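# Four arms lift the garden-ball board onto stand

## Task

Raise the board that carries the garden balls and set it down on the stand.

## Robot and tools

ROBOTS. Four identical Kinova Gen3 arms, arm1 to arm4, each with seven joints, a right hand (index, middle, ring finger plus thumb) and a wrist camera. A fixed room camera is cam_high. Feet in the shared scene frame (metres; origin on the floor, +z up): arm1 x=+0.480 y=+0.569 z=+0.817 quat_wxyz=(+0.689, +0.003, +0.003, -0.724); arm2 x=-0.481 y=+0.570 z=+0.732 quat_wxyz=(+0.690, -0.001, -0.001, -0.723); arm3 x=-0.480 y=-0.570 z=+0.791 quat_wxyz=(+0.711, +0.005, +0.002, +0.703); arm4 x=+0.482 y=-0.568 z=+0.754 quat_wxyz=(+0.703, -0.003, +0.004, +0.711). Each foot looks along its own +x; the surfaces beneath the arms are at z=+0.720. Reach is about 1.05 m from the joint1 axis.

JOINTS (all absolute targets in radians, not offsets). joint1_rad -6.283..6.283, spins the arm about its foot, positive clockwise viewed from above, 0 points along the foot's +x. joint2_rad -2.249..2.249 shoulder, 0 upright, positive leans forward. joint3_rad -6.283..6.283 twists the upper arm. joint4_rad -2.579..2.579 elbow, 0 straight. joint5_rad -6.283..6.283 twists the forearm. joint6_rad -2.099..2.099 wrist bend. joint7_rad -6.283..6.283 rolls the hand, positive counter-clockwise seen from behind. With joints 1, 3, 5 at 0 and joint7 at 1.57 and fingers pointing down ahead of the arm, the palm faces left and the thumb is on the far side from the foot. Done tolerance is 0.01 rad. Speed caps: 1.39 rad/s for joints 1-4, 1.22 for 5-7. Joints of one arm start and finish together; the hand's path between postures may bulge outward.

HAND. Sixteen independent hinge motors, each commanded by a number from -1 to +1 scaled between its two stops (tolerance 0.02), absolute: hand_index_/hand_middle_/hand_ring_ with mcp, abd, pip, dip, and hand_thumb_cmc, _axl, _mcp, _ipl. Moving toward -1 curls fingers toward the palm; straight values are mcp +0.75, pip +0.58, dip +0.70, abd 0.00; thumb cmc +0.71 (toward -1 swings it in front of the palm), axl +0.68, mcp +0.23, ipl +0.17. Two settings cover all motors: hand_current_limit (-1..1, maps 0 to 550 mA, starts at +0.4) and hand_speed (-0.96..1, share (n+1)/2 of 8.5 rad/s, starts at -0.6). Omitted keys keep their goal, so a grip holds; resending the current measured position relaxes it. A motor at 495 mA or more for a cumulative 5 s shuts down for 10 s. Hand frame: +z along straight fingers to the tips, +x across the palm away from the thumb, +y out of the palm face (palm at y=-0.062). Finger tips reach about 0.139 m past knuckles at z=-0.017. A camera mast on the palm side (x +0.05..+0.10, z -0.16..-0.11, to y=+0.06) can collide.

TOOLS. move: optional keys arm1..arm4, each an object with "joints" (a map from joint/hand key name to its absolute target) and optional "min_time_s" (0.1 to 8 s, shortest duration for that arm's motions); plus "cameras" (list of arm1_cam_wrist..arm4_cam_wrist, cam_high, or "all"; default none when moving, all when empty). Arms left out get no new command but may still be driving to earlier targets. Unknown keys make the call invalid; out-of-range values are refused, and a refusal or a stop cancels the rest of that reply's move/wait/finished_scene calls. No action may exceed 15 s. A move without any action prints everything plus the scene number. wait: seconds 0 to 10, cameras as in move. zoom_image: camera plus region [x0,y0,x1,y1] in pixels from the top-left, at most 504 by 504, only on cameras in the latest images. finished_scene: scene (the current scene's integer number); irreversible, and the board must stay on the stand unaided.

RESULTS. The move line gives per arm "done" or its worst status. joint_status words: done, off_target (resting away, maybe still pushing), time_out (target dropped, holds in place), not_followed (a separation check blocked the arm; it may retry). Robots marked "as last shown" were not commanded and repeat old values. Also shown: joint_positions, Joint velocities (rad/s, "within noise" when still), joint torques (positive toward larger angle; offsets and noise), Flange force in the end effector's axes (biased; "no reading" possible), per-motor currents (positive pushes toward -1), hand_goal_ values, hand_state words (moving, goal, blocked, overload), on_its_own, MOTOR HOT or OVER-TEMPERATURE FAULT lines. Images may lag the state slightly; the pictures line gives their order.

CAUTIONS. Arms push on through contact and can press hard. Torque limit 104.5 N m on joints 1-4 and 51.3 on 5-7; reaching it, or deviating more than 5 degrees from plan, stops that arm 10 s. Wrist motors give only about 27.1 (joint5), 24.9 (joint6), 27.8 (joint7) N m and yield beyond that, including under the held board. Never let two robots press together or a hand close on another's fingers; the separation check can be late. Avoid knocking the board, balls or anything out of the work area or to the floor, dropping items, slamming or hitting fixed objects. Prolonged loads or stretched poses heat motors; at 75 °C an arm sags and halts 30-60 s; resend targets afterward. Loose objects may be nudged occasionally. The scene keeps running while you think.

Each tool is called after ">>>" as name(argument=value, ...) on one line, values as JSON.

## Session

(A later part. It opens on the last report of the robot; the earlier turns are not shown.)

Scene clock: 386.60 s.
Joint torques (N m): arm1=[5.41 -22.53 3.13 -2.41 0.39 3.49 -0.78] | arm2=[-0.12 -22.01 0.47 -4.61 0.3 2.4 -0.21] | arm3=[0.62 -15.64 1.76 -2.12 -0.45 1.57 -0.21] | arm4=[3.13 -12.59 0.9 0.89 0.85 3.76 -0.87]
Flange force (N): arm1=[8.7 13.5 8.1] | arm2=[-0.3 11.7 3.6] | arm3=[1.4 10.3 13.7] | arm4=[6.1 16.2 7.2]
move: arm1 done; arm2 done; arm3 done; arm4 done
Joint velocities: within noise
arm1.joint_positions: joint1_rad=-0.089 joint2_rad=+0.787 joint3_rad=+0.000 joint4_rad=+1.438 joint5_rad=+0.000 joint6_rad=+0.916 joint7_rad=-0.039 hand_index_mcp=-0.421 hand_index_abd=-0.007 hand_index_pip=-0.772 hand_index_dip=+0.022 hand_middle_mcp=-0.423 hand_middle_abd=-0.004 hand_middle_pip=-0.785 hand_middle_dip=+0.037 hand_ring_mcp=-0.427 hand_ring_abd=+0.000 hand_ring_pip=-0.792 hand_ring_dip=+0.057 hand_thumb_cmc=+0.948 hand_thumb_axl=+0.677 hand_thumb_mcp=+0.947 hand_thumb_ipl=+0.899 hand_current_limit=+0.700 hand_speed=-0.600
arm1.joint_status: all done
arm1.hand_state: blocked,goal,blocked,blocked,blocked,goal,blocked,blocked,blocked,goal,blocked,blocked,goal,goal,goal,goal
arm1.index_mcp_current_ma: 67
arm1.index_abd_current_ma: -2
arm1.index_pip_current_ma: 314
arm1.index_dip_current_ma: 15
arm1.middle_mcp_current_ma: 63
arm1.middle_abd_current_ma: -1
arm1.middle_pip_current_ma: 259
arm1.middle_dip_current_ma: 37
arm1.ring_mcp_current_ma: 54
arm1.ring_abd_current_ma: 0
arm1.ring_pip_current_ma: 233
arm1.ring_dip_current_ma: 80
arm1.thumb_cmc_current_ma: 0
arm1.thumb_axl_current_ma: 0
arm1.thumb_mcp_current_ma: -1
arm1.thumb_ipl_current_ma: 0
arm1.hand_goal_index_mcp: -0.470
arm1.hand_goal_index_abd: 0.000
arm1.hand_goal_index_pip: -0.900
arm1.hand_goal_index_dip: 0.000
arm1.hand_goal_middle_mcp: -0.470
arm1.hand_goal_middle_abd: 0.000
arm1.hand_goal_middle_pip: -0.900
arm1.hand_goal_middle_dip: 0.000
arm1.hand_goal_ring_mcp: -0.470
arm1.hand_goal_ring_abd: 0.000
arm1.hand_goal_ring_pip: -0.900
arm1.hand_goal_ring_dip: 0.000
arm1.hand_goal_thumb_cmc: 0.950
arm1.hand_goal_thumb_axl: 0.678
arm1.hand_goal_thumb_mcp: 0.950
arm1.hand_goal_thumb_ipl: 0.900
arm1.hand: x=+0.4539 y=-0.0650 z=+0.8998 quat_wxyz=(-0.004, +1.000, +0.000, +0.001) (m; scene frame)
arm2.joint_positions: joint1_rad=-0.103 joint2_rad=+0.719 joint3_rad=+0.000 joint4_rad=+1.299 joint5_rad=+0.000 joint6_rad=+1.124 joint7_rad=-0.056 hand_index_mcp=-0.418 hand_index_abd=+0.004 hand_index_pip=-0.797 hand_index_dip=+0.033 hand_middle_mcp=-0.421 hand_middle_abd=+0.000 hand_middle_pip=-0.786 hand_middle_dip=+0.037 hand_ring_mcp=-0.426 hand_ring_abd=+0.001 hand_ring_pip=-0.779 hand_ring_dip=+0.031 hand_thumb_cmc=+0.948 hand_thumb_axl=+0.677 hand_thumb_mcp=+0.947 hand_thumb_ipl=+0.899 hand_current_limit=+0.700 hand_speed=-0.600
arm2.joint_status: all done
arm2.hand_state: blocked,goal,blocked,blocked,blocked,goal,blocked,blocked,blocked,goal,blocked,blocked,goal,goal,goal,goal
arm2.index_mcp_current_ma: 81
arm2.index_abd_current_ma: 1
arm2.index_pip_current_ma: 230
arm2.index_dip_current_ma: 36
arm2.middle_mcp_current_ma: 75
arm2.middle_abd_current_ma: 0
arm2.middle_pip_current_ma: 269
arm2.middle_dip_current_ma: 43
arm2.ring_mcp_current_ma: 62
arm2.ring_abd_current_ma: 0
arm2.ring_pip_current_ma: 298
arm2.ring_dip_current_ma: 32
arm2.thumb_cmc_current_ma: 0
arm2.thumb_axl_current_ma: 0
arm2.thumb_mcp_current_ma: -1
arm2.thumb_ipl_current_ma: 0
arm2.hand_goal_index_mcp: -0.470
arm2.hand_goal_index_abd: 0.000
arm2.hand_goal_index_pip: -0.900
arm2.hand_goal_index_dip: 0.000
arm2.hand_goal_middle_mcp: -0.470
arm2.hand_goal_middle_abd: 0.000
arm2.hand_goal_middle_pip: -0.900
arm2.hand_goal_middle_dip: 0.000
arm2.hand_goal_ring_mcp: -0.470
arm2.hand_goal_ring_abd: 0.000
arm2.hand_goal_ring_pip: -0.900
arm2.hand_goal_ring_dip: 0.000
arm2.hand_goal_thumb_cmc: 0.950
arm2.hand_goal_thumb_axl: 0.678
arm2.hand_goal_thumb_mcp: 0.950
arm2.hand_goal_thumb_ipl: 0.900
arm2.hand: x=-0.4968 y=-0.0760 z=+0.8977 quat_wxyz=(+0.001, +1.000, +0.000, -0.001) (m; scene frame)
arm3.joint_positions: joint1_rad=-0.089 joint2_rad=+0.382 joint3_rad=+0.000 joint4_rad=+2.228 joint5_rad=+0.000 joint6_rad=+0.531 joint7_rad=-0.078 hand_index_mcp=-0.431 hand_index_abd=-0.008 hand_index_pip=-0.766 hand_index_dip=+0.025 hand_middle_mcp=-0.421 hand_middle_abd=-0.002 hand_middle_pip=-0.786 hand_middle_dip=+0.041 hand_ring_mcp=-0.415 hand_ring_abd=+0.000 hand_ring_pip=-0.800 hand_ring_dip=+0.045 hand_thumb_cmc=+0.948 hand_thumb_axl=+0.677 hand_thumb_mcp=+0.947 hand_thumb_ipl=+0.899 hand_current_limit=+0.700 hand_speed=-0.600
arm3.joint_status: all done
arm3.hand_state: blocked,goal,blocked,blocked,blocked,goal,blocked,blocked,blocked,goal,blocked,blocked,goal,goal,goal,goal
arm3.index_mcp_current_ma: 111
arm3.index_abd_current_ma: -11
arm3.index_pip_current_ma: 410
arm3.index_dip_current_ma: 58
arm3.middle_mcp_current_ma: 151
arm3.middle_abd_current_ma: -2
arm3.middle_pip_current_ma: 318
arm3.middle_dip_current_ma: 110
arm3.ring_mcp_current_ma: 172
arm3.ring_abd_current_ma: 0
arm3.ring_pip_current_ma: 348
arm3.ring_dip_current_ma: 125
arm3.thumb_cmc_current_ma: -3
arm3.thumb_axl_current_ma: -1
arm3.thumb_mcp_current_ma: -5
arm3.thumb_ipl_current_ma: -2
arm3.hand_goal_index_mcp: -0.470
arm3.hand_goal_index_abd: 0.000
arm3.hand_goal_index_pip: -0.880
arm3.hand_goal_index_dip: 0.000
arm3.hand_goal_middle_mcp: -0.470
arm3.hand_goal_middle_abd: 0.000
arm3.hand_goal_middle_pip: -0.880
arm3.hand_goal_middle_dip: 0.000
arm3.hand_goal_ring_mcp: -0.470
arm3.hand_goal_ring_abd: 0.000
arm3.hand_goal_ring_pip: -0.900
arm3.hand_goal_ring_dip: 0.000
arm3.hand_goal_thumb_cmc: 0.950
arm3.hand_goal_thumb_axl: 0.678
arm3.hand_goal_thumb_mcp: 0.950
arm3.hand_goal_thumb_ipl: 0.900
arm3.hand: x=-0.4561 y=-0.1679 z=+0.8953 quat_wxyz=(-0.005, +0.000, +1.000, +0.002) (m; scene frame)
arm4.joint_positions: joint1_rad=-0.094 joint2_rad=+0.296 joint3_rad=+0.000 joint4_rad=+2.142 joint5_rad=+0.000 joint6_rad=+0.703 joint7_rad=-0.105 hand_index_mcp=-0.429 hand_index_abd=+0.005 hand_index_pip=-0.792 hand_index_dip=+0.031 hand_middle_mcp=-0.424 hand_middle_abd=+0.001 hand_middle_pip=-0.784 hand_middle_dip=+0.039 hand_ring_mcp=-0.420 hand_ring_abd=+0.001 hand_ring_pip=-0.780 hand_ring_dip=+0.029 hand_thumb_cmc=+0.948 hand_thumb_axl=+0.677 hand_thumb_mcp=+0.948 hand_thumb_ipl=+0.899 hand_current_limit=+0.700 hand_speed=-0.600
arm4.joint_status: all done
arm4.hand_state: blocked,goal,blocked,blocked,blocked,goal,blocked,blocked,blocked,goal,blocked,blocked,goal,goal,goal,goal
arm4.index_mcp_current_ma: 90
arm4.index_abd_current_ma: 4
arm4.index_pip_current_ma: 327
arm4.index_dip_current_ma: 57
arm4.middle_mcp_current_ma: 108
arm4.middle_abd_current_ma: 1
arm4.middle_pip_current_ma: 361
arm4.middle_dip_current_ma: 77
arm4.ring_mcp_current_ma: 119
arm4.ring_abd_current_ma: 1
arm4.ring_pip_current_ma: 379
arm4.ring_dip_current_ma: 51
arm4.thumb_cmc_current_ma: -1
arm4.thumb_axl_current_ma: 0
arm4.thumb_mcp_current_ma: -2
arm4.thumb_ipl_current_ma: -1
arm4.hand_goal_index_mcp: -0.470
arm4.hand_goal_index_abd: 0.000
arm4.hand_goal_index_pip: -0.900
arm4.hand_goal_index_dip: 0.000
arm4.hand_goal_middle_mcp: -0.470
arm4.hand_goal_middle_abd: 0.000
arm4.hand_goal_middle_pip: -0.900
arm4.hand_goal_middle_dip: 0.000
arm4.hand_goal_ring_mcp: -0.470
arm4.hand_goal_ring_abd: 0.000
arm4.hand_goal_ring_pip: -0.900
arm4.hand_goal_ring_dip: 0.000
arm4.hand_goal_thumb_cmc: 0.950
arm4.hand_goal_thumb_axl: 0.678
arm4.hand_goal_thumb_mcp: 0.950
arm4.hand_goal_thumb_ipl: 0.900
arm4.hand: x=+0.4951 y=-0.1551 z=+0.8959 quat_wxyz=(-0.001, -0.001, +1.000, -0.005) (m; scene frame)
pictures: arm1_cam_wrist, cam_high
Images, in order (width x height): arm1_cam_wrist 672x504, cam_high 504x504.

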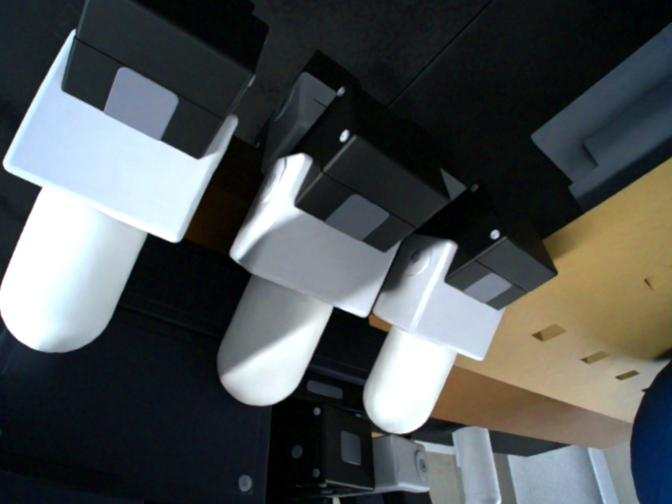

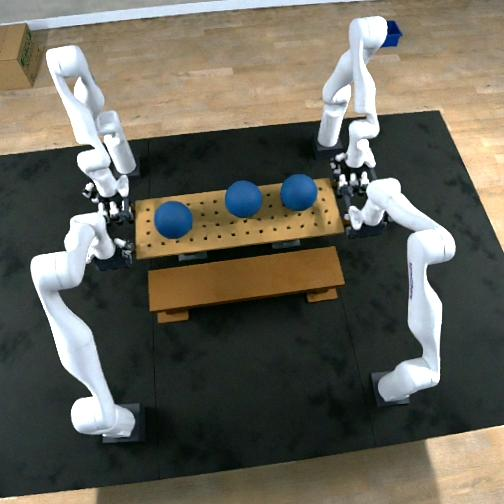

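>>> move(arm1={"joints":{"joint1_rad":-0.0909,"joint2_rad":0.7014,"joint4_rad":1.5430,"joint6_rad":0.8972,"joint7_rad":-0.0413},"min_time_s":2.5}, arm2={"joints":{"joint1_rad":-0.1057,"joint2_rad":0.6318,"joint4_rad":1.3956,"joint6_rad":1.1142,"joint7_rad":-0.0589},"min_time_s":2.5}, arm3={"joints":{"joint1_rad":-0.0828,"joint2_rad":0.3830,"joint4_rad":2.1129,"joint6_rad":0.6457,"joint7_rad":-0.0715},"min_time_s":2.5}, arm4={"joints":{"joint1_rad":-0.0851,"joint2_rad":0.3115,"joint4_rad":2.0233,"joint6_rad":0.8068,"joint7_rad":-0.0965},"min_time_s":2.5})

>>> move(arm1={"joints":{"joint1_rad":-0.0953,"joint2_rad":0.6126,"joint4_rad":1.7304,"joint6_rad":0.7986,"joint7_rad":-0.0458},"min_time_s":3}, arm2={"joints":{"joint1_rad":-0.1118,"joint2_rad":0.5270,"joint4_rad":1.5877,"joint6_rad":1.0269,"joint7_rad":-0.0651},"min_time_s":3}, arm3={"joints":{"joint1_rad":-0.0738,"joint2_rad":0.4673,"joint4_rad":1.9556,"joint6_rad":0.7187,"joint7_rad":-0.0625},"min_time_s":3}, arm4={"joints":{"joint1_rad":-0.0733,"joint2_rad":0.4057,"joint4_rad":1.8674,"joint6_rad":0.8685,"joint7_rad":-0.0846},"min_time_s":3}, cameras=["cam_high","arm1_cam_wrist","arm2_cam_wrist"])

Scene clock: 398.07 s.
Joint torques (N m): arm1=[5.57 -21.37 3.26 -1.81 0.38 3.71 -0.8] | arm2=[-0.07 -21.11 0.37 -4.69 0.38 2.38 -0.22] | arm3=[1.25 -16.91 2.41 -3.31 -0.08 1.72 -0.28] | arm4=[2.88 -13.69 0.61 0.34 0.78 4.1 -0.91]
Flange force (N): arm1=[9.4 14.8 8.4] | arm2=[-0.3 11.9 4.1] | arm3=[3.1 10.4 13.5] | arm4=[4.7 17.2 6.6]
move: arm1 done; arm2 done; arm3 done; arm4 done
Joint velocities: within noise
arm1.joint_positions: joint1_rad=-0.091 joint2_rad=+0.701 joint3_rad=+0.000 joint4_rad=+1.543 joint5_rad=+0.000 joint6_rad=+0.897 joint7_rad=-0.041 hand_index_mcp=-0.421 hand_index_abd=-0.007 hand_index_pip=-0.772 hand_index_dip=+0.022 hand_middle_mcp=-0.423 hand_middle_abd=-0.004 hand_middle_pip=-0.785 hand_middle_dip=+0.037 hand_ring_mcp=-0.427 hand_ring_abd=+0.000 hand_ring_pip=-0.792 hand_ring_dip=+0.057 hand_thumb_cmc=+0.948 hand_thumb_axl=+0.677 hand_thumb_mcp=+0.947 hand_thumb_ipl=+0.899 hand_current_limit=+0.700 hand_speed=-0.600
arm1.joint_status: all done
arm1.hand_state: blocked,goal,blocked,blocked,blocked,goal,blocked,blocked,blocked,goal,blocked,blocked,goal,goal,goal,goal
arm1.index_mcp_current_ma: 67
arm1.index_abd_current_ma: -2
arm1.index_pip_current_ma: 314
arm1.index_dip_current_ma: 15
arm1.middle_mcp_current_ma: 63
arm1.middle_abd_current_ma: -1
arm1.middle_pip_current_ma: 259
arm1.middle_dip_current_ma: 37
arm1.ring_mcp_current_ma: 54
arm1.ring_abd_current_ma: 0
arm1.ring_pip_current_ma: 233
arm1.ring_dip_current_ma: 80
arm1.thumb_cmc_current_ma: 0
arm1.thumb_axl_current_ma: 0
arm1.thumb_mcp_current_ma: -1
arm1.thumb_ipl_current_ma: 0
arm1.hand_goal_index_mcp: -0.470
arm1.hand_goal_index_abd: 0.000
arm1.hand_goal_index_pip: -0.900
arm1.hand_goal_index_dip: 0.000
arm1.hand_goal_middle_mcp: -0.470
arm1.hand_goal_middle_abd: 0.000
arm1.hand_goal_middle_pip: -0.900
arm1.hand_goal_middle_dip: 0.000
arm1.hand_goal_ring_mcp: -0.470
arm1.hand_goal_ring_abd: 0.000
arm1.hand_goal_ring_pip: -0.900
arm1.hand_goal_ring_dip: 0.000
arm1.hand_goal_thumb_cmc: 0.950
arm1.hand_goal_thumb_axl: 0.678
arm1.hand_goal_thumb_mcp: 0.950
arm1.hand_goal_thumb_ipl: 0.900
arm1.hand: x=+0.4539 y=-0.0350 z=+0.9199 quat_wxyz=(-0.004, +1.000, +0.000, +0.001) (m; scene frame)
arm2.joint_positions: joint1_rad=-0.106 joint2_rad=+0.632 joint3_rad=+0.000 joint4_rad=+1.396 joint5_rad=+0.000 joint6_rad=+1.114 joint7_rad=-0.059 hand_index_mcp=-0.418 hand_index_abd=+0.005 hand_index_pip=-0.797 hand_index_dip=+0.033 hand_middle_mcp=-0.421 hand_middle_abd=+0.000 hand_middle_pip=-0.786 hand_middle_dip=+0.037 hand_ring_mcp=-0.426 hand_ring_abd=+0.001 hand_ring_pip=-0.779 hand_ring_dip=+0.031 hand_thumb_cmc=+0.948 hand_thumb_axl=+0.677 hand_thumb_mcp=+0.947 hand_thumb_ipl=+0.899 hand_current_limit=+0.700 hand_speed=-0.600
arm2.joint_status: all done
arm2.hand_state: blocked,goal,blocked,blocked,blocked,goal,blocked,blocked,blocked,goal,blocked,blocked,goal,goal,goal,goal
arm2.index_mcp_current_ma: 81
arm2.index_abd_current_ma: 1
arm2.index_pip_current_ma: 230
arm2.index_dip_current_ma: 36
arm2.middle_mcp_current_ma: 75
arm2.middle_abd_current_ma: 0
arm2.middle_pip_current_ma: 269
arm2.middle_dip_current_ma: 43
arm2.ring_mcp_current_ma: 62
arm2.ring_abd_current_ma: 0
arm2.ring_pip_current_ma: 298
arm2.ring_dip_current_ma: 32
arm2.thumb_cmc_current_ma: 0
arm2.thumb_axl_current_ma: 0
arm2.thumb_mcp_current_ma: -1
arm2.thumb_ipl_current_ma: 0
arm2.hand_goal_index_mcp: -0.470
arm2.hand_goal_index_abd: 0.000
arm2.hand_goal_index_pip: -0.900
arm2.hand_goal_index_dip: 0.000
arm2.hand_goal_middle_mcp: -0.470
arm2.hand_goal_middle_abd: 0.000
arm2.hand_goal_middle_pip: -0.900
arm2.hand_goal_middle_dip: 0.000
arm2.hand_goal_ring_mcp: -0.470
arm2.hand_goal_ring_abd: 0.000
arm2.hand_goal_ring_pip: -0.900
arm2.hand_goal_ring_dip: 0.000
arm2.hand_goal_thumb_cmc: 0.950
arm2.hand_goal_thumb_axl: 0.678
arm2.hand_goal_thumb_mcp: 0.950
arm2.hand_goal_thumb_ipl: 0.900
arm2.hand: x=-0.4968 y=-0.0460 z=+0.9177 quat_wxyz=(+0.001, +1.000, +0.000, -0.001) (m; scene frame)
arm3.joint_positions: joint1_rad=-0.083 joint2_rad=+0.383 joint3_rad=+0.000 joint4_rad=+2.113 joint5_rad=+0.000 joint6_rad=+0.646 joint7_rad=-0.071 hand_index_mcp=-0.431 hand_index_abd=-0.008 hand_index_pip=-0.766 hand_index_dip=+0.025 hand_middle_mcp=-0.421 hand_middle_abd=-0.002 hand_middle_pip=-0.786 hand_middle_dip=+0.041 hand_ring_mcp=-0.415 hand_ring_abd=+0.000 hand_ring_pip=-0.800 hand_ring_dip=+0.045 hand_thumb_cmc=+0.948 hand_thumb_axl=+0.677 hand_thumb_mcp=+0.947 hand_thumb_ipl=+0.899 hand_current_limit=+0.700 hand_speed=-0.600
arm3.joint_status: all done
arm3.hand_state: blocked,goal,blocked,blocked,blocked,goal,blocked,blocked,blocked,goal,blocked,blocked,goal,goal,goal,goal
arm3.index_mcp_current_ma: 112
arm3.index_abd_current_ma: -11
arm3.index_pip_current_ma: 410
arm3.index_dip_current_ma: 58
arm3.middle_mcp_current_ma: 151
arm3.middle_abd_current_ma: -2
arm3.middle_pip_current_ma: 318
arm3.middle_dip_current_ma: 110
arm3.ring_mcp_current_ma: 172
arm3.ring_abd_current_ma: 0
arm3.ring_pip_current_ma: 348
arm3.ring_dip_current_ma: 125
arm3.thumb_cmc_current_ma: -3
arm3.thumb_axl_current_ma: -1
arm3.thumb_mcp_current_ma: -5
arm3.thumb_ipl_current_ma: -2
arm3.hand_goal_index_mcp: -0.470
arm3.hand_goal_index_abd: 0.000
arm3.hand_goal_index_pip: -0.880
arm3.hand_goal_index_dip: 0.000
arm3.hand_goal_middle_mcp: -0.470
arm3.hand_goal_middle_abd: 0.000
arm3.hand_goal_middle_pip: -0.880
arm3.hand_goal_middle_dip: 0.000
arm3.hand_goal_ring_mcp: -0.470
arm3.hand_goal_ring_abd: 0.000
arm3.hand_goal_ring_pip: -0.900
arm3.hand_goal_ring_dip: 0.000
arm3.hand_goal_thumb_cmc: 0.950
arm3.hand_goal_thumb_axl: 0.678
arm3.hand_goal_thumb_mcp: 0.950
arm3.hand_goal_thumb_ipl: 0.900
arm3.hand: x=-0.4561 y=-0.1379 z=+0.9153 quat_wxyz=(-0.005, +0.000, +1.000, +0.002) (m; scene frame)
arm4.joint_positions: joint1_rad=-0.085 joint2_rad=+0.312 joint3_rad=+0.000 joint4_rad=+2.023 joint5_rad=+0.000 joint6_rad=+0.807 joint7_rad=-0.096 hand_index_mcp=-0.429 hand_index_abd=+0.006 hand_index_pip=-0.792 hand_index_dip=+0.031 hand_middle_mcp=-0.424 hand_middle_abd=+0.001 hand_middle_pip=-0.784 hand_middle_dip=+0.039 hand_ring_mcp=-0.420 hand_ring_abd=+0.001 hand_ring_pip=-0.780 hand_ring_dip=+0.029 hand_thumb_cmc=+0.948 hand_thumb_axl=+0.677 hand_thumb_mcp=+0.948 hand_thumb_ipl=+0.899 hand_current_limit=+0.700 hand_speed=-0.600
arm4.joint_status: all done
arm4.hand_state: blocked,goal,blocked,blocked,blocked,goal,blocked,blocked,blocked,goal,blocked,blocked,goal,goal,goal,goal
arm4.index_mcp_current_ma: 90
arm4.index_abd_current_ma: 4
arm4.index_pip_current_ma: 327
arm4.index_dip_current_ma: 57
arm4.middle_mcp_current_ma: 108
arm4.middle_abd_current_ma: 1
arm4.middle_pip_current_ma: 361
arm4.middle_dip_current_ma: 77
arm4.ring_mcp_current_ma: 119
arm4.ring_abd_current_ma: 1
arm4.ring_pip_current_ma: 379
arm4.ring_dip_current_ma: 51
arm4.thumb_cmc_current_ma: -1
arm4.thumb_axl_current_ma: 0
arm4.thumb_mcp_current_ma: -2
arm4.thumb_ipl_current_ma: -1
arm4.hand_goal_index_mcp: -0.470
arm4.hand_goal_index_abd: 0.000
arm4.hand_goal_index_pip: -0.900
arm4.hand_goal_index_dip: 0.000
arm4.hand_goal_middle_mcp: -0.470
arm4.hand_goal_middle_abd: 0.000
arm4.hand_goal_middle_pip: -0.900
arm4.hand_goal_middle_dip: 0.000
arm4.hand_goal_ring_mcp: -0.470
arm4.hand_goal_ring_abd: 0.000
arm4.hand_goal_ring_pip: -0.900
arm4.hand_goal_ring_dip: 0.000
arm4.hand_goal_thumb_cmc: 0.950
arm4.hand_goal_thumb_axl: 0.678
arm4.hand_goal_thumb_mcp: 0.950
arm4.hand_goal_thumb_ipl: 0.900
arm4.hand: x=+0.4952 y=-0.1252 z=+0.9159 quat_wxyz=(-0.001, -0.001, +1.000, -0.005) (m; scene frame)
pictures: none

Scene clock: 401.37 s.
Joint torques (N m): arm1=[5.06 -19.5 2.93 -1.07 0.16 3.52 -0.81] | arm2=[-0.24 -19.44 0.26 -4.06 0.31 2.44 -0.12] | arm3=[2.48 -18.79 3.47 -3.38 0.38 2.15 -0.28] | arm4=[1.97 -15.75 -0.41 -0.21 0.27 4.07 -0.85]
Flange force (N): arm1=[9.3 14.7 8.9] | arm2=[-0.4 12.8 5.1] | arm3=[5.7 10.9 12.3] | arm4=[2.4 17.2 5.7]
move: arm1 done; arm2 done; arm3 done; arm4 done
Joint velocities: within noise
arm1.joint_positions: joint1_rad=-0.095 joint2_rad=+0.613 joint3_rad=+0.000 joint4_rad=+1.730 joint5_rad=+0.000 joint6_rad=+0.799 joint7_rad=-0.046 hand_index_mcp=-0.421 hand_index_abd=-0.007 hand_index_pip=-0.772 hand_index_dip=+0.022 hand_middle_mcp=-0.423 hand_middle_abd=-0.004 hand_middle_pip=-0.785 hand_middle_dip=+0.037 hand_ring_mcp=-0.427 hand_ring_abd=+0.000 hand_ring_pip=-0.792 hand_ring_dip=+0.057 hand_thumb_cmc=+0.948 hand_thumb_axl=+0.677 hand_thumb_mcp=+0.947 hand_thumb_ipl=+0.899 hand_current_limit=+0.700 hand_speed=-0.600
arm1.joint_status: all done
arm1.hand_state: blocked,goal,blocked,blocked,blocked,goal,blocked,blocked,blocked,goal,blocked,blocked,goal,goal,goal,goal
arm1.index_mcp_current_ma: 67
arm1.index_abd_current_ma: -2
arm1.index_pip_current_ma: 314
arm1.index_dip_current_ma: 15
arm1.middle_mcp_current_ma: 63
arm1.middle_abd_current_ma: -1
arm1.middle_pip_current_ma: 259
arm1.middle_dip_current_ma: 37
arm1.ring_mcp_current_ma: 54
arm1.ring_abd_current_ma: 0
arm1.ring_pip_current_ma: 233
arm1.ring_dip_current_ma: 80
arm1.thumb_cmc_current_ma: 0
arm1.thumb_axl_current_ma: 0
arm1.thumb_mcp_current_ma: -1
arm1.thumb_ipl_current_ma: 0
arm1.hand_goal_index_mcp: -0.470
arm1.hand_goal_index_abd: 0.000
arm1.hand_goal_index_pip: -0.900
arm1.hand_goal_index_dip: 0.000
arm1.hand_goal_middle_mcp: -0.470
arm1.hand_goal_middle_abd: 0.000
arm1.hand_goal_middle_pip: -0.900
arm1.hand_goal_middle_dip: 0.000
arm1.hand_goal_ring_mcp: -0.470
arm1.hand_goal_ring_abd: 0.000
arm1.hand_goal_ring_pip: -0.900
arm1.hand_goal_ring_dip: 0.000
arm1.hand_goal_thumb_cmc: 0.950
arm1.hand_goal_thumb_axl: 0.678
arm1.hand_goal_thumb_mcp: 0.950
arm1.hand_goal_thumb_ipl: 0.900
arm1.hand: x=+0.4539 y=+0.0150 z=+0.9199 quat_wxyz=(-0.005, +1.000, +0.000, +0.001) (m; scene frame)
arm2.joint_positions: joint1_rad=-0.112 joint2_rad=+0.527 joint3_rad=+0.000 joint4_rad=+1.588 joint5_rad=+0.000 joint6_rad=+1.027 joint7_rad=-0.065 hand_index_mcp=-0.418 hand_index_abd=+0.005 hand_index_pip=-0.797 hand_index_dip=+0.033 hand_middle_mcp=-0.421 hand_middle_abd=+0.000 hand_middle_pip=-0.786 hand_middle_dip=+0.037 hand_ring_mcp=-0.426 hand_ring_abd=+0.001 hand_ring_pip=-0.779 hand_ring_dip=+0.031 hand_thumb_cmc=+0.948 hand_thumb_axl=+0.677 hand_thumb_mcp=+0.947 hand_thumb_ipl=+0.899 hand_current_limit=+0.700 hand_speed=-0.600
arm2.joint_status: all done
arm2.hand_state: blocked,goal,blocked,blocked,blocked,goal,blocked,blocked,blocked,goal,blocked,blocked,goal,goal,goal,goal
arm2.index_mcp_current_ma: 81
arm2.index_abd_current_ma: 1
arm2.index_pip_current_ma: 230
arm2.index_dip_current_ma: 36
arm2.middle_mcp_current_ma: 75
arm2.middle_abd_current_ma: 0
arm2.middle_pip_current_ma: 269
arm2.middle_dip_current_ma: 43
arm2.ring_mcp_current_ma: 62
arm2.ring_abd_current_ma: 0
arm2.ring_pip_current_ma: 298
arm2.ring_dip_current_ma: 32
arm2.thumb_cmc_current_ma: 0
arm2.thumb_axl_current_ma: 0
arm2.thumb_mcp_current_ma: -1
arm2.thumb_ipl_current_ma: 0
arm2.hand_goal_index_mcp: -0.470
arm2.hand_goal_index_abd: 0.000
arm2.hand_goal_index_pip: -0.900
arm2.hand_goal_index_dip: 0.000
arm2.hand_goal_middle_mcp: -0.470
arm2.hand_goal_middle_abd: 0.000
arm2.hand_goal_middle_pip: -0.900
arm2.hand_goal_middle_dip: 0.000
arm2.hand_goal_ring_mcp: -0.470
arm2.hand_goal_ring_abd: 0.000
arm2.hand_goal_ring_pip: -0.900
arm2.hand_goal_ring_dip: 0.000
arm2.hand_goal_thumb_cmc: 0.950
arm2.hand_goal_thumb_axl: 0.678
arm2.hand_goal_thumb_mcp: 0.950
arm2.hand_goal_thumb_ipl: 0.900
arm2.hand: x=-0.4969 y=+0.0040 z=+0.9176 quat_wxyz=(+0.001, +1.000, +0.000, -0.001) (m; scene frame)
arm3.joint_positions: joint1_rad=-0.074 joint2_rad=+0.467 joint3_rad=+0.000 joint4_rad=+1.956 joint5_rad=+0.000 joint6_rad=+0.719 joint7_rad=-0.062 hand_index_mcp=-0.431 hand_index_abd=-0.008 hand_index_pip=-0.766 hand_index_dip=+0.025 hand_middle_mcp=-0.421 hand_middle_abd=-0.002 hand_middle_pip=-0.786 hand_middle_dip=+0.041 hand_ring_mcp=-0.415 hand_ring_abd=+0.000 hand_ring_pip=-0.800 hand_ring_dip=+0.045 hand_thumb_cmc=+0.948 hand_thumb_axl=+0.677 hand_thumb_mcp=+0.947 hand_thumb_ipl=+0.899 hand_current_limit=+0.700 hand_speed=-0.600
arm3.joint_status: all done
arm3.hand_state: blocked,goal,blocked,blocked,blocked,goal,blocked,blocked,blocked,goal,blocked,blocked,goal,goal,goal,goal
arm3.index_mcp_current_ma: 112
arm3.index_abd_current_ma: -11
arm3.index_pip_current_ma: 410
arm3.index_dip_current_ma: 58
arm3.middle_mcp_current_ma: 151
arm3.middle_abd_current_ma: -2
arm3.middle_pip_current_ma: 318
arm3.middle_dip_current_ma: 110
arm3.ring_mcp_current_ma: 172
arm3.ring_abd_current_ma: 0
arm3.ring_pip_current_ma: 348
arm3.ring_dip_current_ma: 125
arm3.thumb_cmc_current_ma: -3
arm3.thumb_axl_current_ma: -1
arm3.thumb_mcp_current_ma: -5
arm3.thumb_ipl_current_ma: -2
arm3.hand_goal_index_mcp: -0.470
arm3.hand_goal_index_abd: 0.000
arm3.hand_goal_index_pip: -0.880
arm3.hand_goal_index_dip: 0.000
arm3.hand_goal_middle_mcp: -0.470
arm3.hand_goal_middle_abd: 0.000
arm3.hand_goal_middle_pip: -0.880
arm3.hand_goal_middle_dip: 0.000
arm3.hand_goal_ring_mcp: -0.470
arm3.hand_goal_ring_abd: 0.000
arm3.hand_goal_ring_pip: -0.900
arm3.hand_goal_ring_dip: 0.000
arm3.hand_goal_thumb_cmc: 0.950
arm3.hand_goal_thumb_axl: 0.678
arm3.hand_goal_thumb_mcp: 0.950
arm3.hand_goal_thumb_ipl: 0.900
arm3.hand: x=-0.4561 y=-0.0878 z=+0.9153 quat_wxyz=(-0.005, +0.000, +1.000, +0.002) (m; scene frame)
arm4.joint_positions: joint1_rad=-0.073 joint2_rad=+0.406 joint3_rad=+0.000 joint4_rad=+1.867 joint5_rad=+0.000 joint6_rad=+0.869 joint7_rad=-0.085 hand_index_mcp=-0.429 hand_index_abd=+0.006 hand_index_pip=-0.792 hand_index_dip=+0.031 hand_middle_mcp=-0.424 hand_middle_abd=+0.001 hand_middle_pip=-0.784 hand_middle_dip=+0.039 hand_ring_mcp=-0.420 hand_ring_abd=+0.001 hand_ring_pip=-0.780 hand_ring_dip=+0.029 hand_thumb_cmc=+0.948 hand_thumb_axl=+0.677 hand_thumb_mcp=+0.948 hand_thumb_ipl=+0.899 hand_current_limit=+0.700 hand_speed=-0.600
arm4.joint_status: all done
arm4.hand_state: blocked,goal,blocked,blocked,blocked,goal,blocked,blocked,blocked,goal,blocked,blocked,goal,goal,goal,goal
arm4.index_mcp_current_ma: 90
arm4.index_abd_current_ma: 4
arm4.index_pip_current_ma: 327
arm4.index_dip_current_ma: 57
arm4.middle_mcp_current_ma: 108
arm4.middle_abd_current_ma: 1
arm4.middle_pip_current_ma: 361
arm4.middle_dip_current_ma: 77
arm4.ring_mcp_current_ma: 118
arm4.ring_abd_current_ma: 1
arm4.ring_pip_current_ma: 379
arm4.ring_dip_current_ma: 51
arm4.thumb_cmc_current_ma: -1
arm4.thumb_axl_current_ma: 0
arm4.thumb_mcp_current_ma: -2
arm4.thumb_ipl_current_ma: -1
arm4.hand_goal_index_mcp: -0.470
arm4.hand_goal_index_abd: 0.000
arm4.hand_goal_index_pip: -0.900
arm4.hand_goal_index_dip: 0.000
arm4.hand_goal_middle_mcp: -0.470
arm4.hand_goal_middle_abd: 0.000
arm4.hand_goal_middle_pip: -0.900
arm4.hand_goal_middle_dip: 0.000
arm4.hand_goal_ring_mcp: -0.470
arm4.hand_goal_ring_abd: 0.000
arm4.hand_goal_ring_pip: -0.900
arm4.hand_goal_ring_dip: 0.000
arm4.hand_goal_thumb_cmc: 0.950
arm4.hand_goal_thumb_axl: 0.678
arm4.hand_goal_thumb_mcp: 0.950
arm4.hand_goal_thumb_ipl: 0.900
arm4.hand: x=+0.4951 y=-0.0752 z=+0.9159 quat_wxyz=(-0.001, -0.001, +1.000, -0.005) (m; scene frame)
pictures: arm1_cam_wrist, arm2_cam_wrist, cam_high
Images, in order (width x height): arm1_cam_wrist 672x504, arm2_cam_wrist 672x504, cam_high 504x504.

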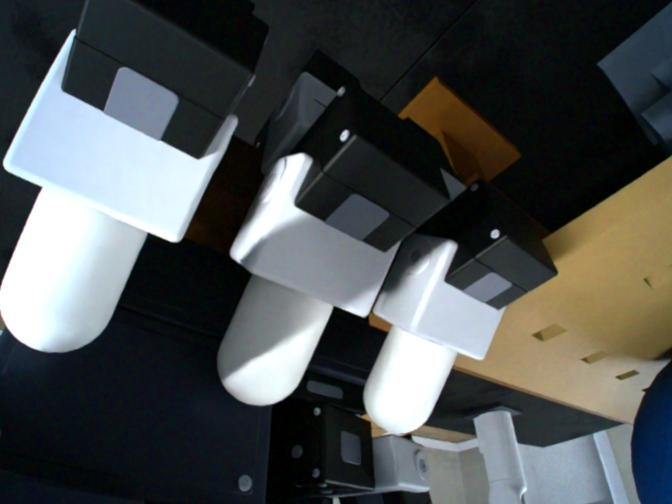

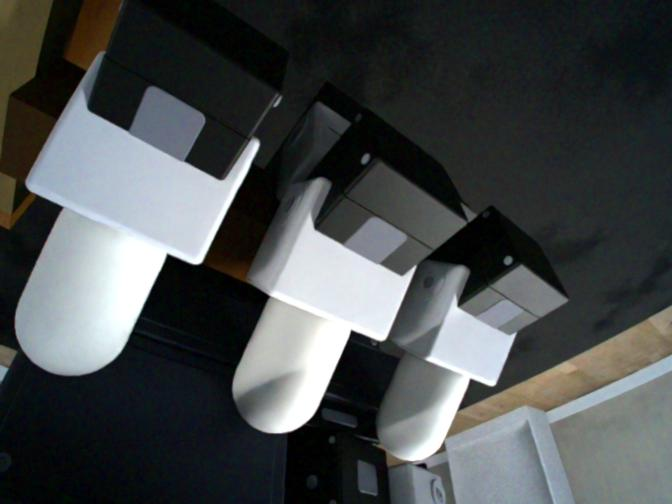

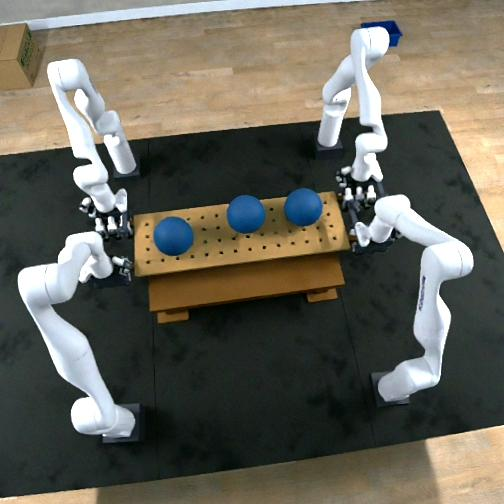

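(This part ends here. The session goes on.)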